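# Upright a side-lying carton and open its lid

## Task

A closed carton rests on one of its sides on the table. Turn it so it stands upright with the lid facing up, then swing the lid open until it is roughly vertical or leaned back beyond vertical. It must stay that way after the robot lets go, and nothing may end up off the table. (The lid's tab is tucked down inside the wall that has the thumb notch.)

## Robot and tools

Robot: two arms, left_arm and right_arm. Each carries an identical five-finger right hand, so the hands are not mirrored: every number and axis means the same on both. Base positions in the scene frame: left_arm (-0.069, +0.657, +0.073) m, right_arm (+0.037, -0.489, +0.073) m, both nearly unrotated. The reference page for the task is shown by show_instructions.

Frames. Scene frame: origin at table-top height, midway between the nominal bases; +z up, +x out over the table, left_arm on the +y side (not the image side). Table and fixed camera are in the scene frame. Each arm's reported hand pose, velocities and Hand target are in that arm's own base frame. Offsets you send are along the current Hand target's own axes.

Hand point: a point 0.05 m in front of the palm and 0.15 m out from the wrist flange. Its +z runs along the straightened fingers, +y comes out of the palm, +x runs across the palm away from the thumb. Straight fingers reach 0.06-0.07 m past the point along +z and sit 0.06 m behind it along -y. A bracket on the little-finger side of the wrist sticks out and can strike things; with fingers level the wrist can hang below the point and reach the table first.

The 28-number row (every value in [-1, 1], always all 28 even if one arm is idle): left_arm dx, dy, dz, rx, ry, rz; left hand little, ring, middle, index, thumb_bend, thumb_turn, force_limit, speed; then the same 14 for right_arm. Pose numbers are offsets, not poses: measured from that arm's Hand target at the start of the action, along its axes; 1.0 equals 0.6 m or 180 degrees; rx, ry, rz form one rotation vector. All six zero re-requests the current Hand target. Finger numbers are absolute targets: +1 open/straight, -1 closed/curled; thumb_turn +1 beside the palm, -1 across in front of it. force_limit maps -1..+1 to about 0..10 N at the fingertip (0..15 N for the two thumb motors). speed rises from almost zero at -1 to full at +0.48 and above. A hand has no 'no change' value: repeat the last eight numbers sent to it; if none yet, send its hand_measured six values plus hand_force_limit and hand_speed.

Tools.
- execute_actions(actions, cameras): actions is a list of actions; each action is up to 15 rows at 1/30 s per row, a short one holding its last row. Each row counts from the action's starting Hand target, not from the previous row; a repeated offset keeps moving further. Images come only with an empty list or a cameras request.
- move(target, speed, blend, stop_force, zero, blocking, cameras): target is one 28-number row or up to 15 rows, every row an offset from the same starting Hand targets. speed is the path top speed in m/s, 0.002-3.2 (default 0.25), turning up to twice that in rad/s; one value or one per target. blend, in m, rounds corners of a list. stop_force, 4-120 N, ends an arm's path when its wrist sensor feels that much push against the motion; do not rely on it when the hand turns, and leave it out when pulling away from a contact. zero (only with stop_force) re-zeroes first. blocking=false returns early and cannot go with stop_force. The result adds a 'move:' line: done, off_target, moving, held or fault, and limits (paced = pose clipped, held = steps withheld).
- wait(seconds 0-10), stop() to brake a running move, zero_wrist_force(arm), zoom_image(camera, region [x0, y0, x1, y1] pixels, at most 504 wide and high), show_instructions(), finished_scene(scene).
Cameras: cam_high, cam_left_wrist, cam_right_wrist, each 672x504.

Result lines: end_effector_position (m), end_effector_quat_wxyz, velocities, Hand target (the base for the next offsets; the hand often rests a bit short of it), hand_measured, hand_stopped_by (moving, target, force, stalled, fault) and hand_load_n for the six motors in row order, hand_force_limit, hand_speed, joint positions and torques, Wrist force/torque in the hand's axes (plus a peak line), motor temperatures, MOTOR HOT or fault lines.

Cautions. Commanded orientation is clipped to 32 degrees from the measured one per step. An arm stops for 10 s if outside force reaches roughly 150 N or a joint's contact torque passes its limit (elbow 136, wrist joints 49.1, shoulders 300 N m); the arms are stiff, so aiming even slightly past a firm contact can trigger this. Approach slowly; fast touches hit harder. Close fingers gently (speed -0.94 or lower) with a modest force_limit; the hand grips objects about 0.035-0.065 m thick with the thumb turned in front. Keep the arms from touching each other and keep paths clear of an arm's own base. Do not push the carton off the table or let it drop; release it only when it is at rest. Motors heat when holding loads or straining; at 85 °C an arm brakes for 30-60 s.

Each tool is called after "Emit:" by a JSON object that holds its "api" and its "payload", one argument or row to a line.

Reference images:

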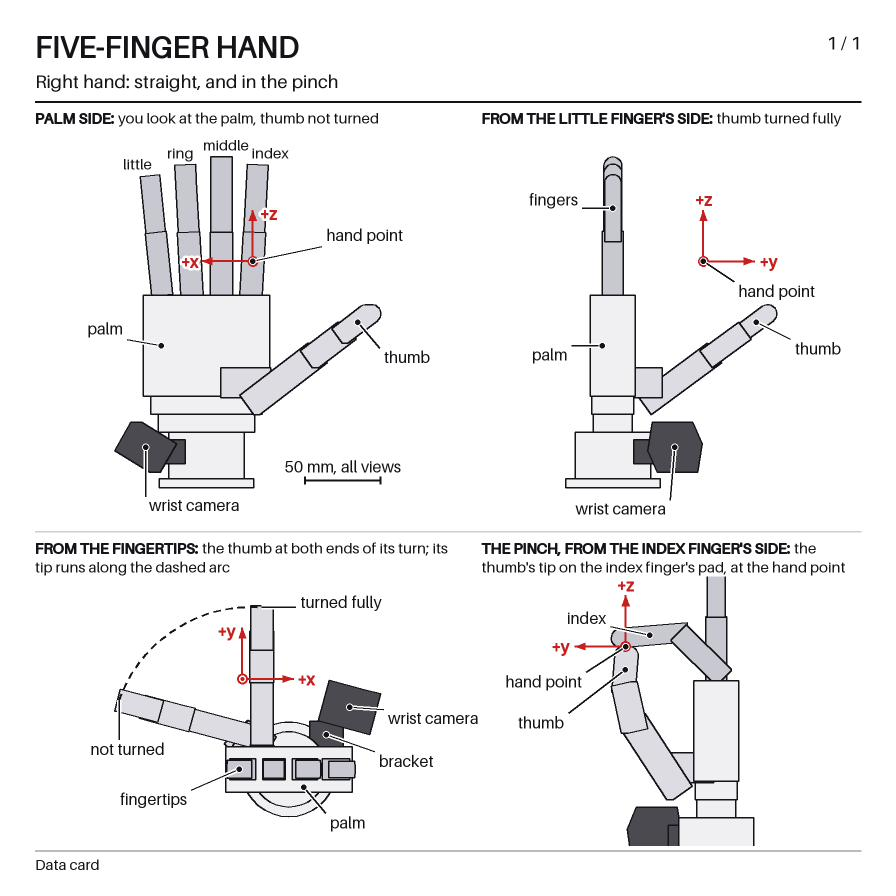

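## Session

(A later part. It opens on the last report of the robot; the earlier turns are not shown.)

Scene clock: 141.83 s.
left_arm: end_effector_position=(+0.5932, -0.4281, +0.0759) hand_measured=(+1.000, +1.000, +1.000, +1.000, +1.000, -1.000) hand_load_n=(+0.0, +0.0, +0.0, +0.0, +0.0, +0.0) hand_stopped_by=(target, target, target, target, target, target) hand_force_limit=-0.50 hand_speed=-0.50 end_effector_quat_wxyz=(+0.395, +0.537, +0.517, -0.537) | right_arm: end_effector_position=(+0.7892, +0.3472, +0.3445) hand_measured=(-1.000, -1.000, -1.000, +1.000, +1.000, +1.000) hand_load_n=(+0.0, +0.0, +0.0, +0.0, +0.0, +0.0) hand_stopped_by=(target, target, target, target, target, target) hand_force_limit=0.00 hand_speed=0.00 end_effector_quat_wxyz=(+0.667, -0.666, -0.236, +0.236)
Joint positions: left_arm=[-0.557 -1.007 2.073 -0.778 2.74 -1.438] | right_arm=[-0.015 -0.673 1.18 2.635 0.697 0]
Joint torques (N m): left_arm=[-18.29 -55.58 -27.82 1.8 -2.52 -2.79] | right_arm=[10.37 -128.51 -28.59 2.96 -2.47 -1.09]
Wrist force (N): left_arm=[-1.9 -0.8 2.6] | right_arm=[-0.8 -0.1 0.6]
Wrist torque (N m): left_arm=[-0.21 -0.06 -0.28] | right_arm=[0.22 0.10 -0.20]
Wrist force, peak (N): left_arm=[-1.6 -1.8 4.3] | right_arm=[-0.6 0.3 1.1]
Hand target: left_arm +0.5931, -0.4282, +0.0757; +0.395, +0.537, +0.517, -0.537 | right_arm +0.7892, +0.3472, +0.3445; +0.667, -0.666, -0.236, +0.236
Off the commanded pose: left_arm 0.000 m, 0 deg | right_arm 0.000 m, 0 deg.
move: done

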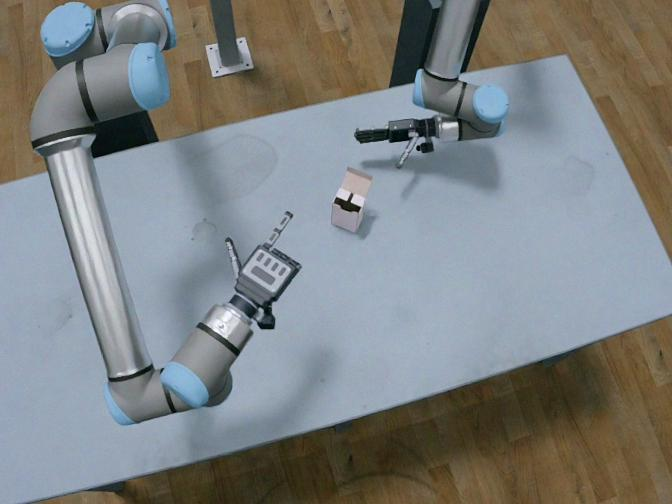

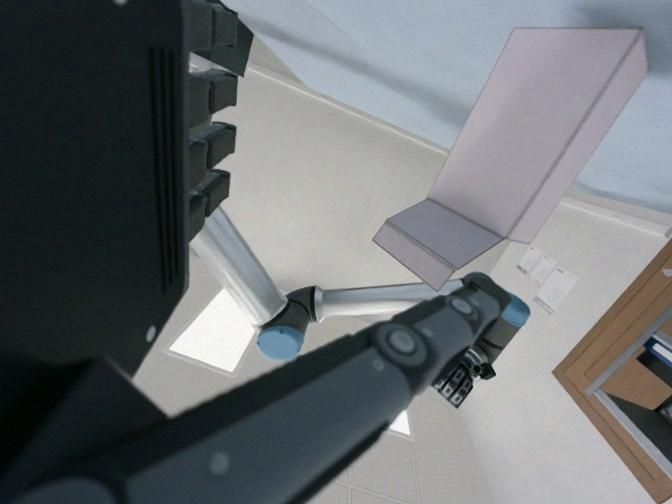

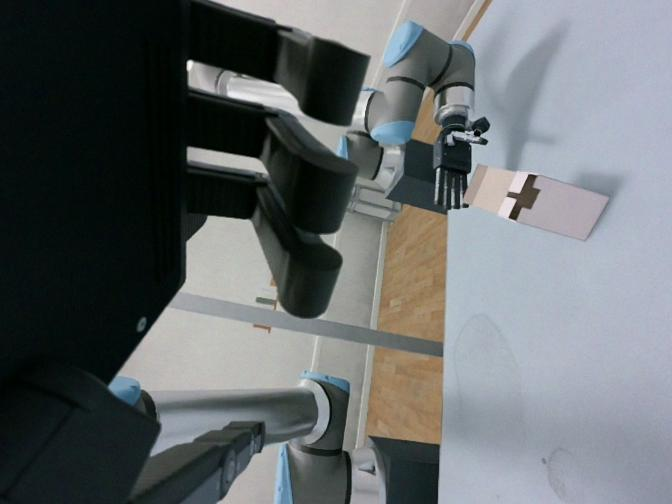

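Emit:
{"api": "finished_scene", "payload": {
  "scene": 1
}}

The scene is finished: the task was done.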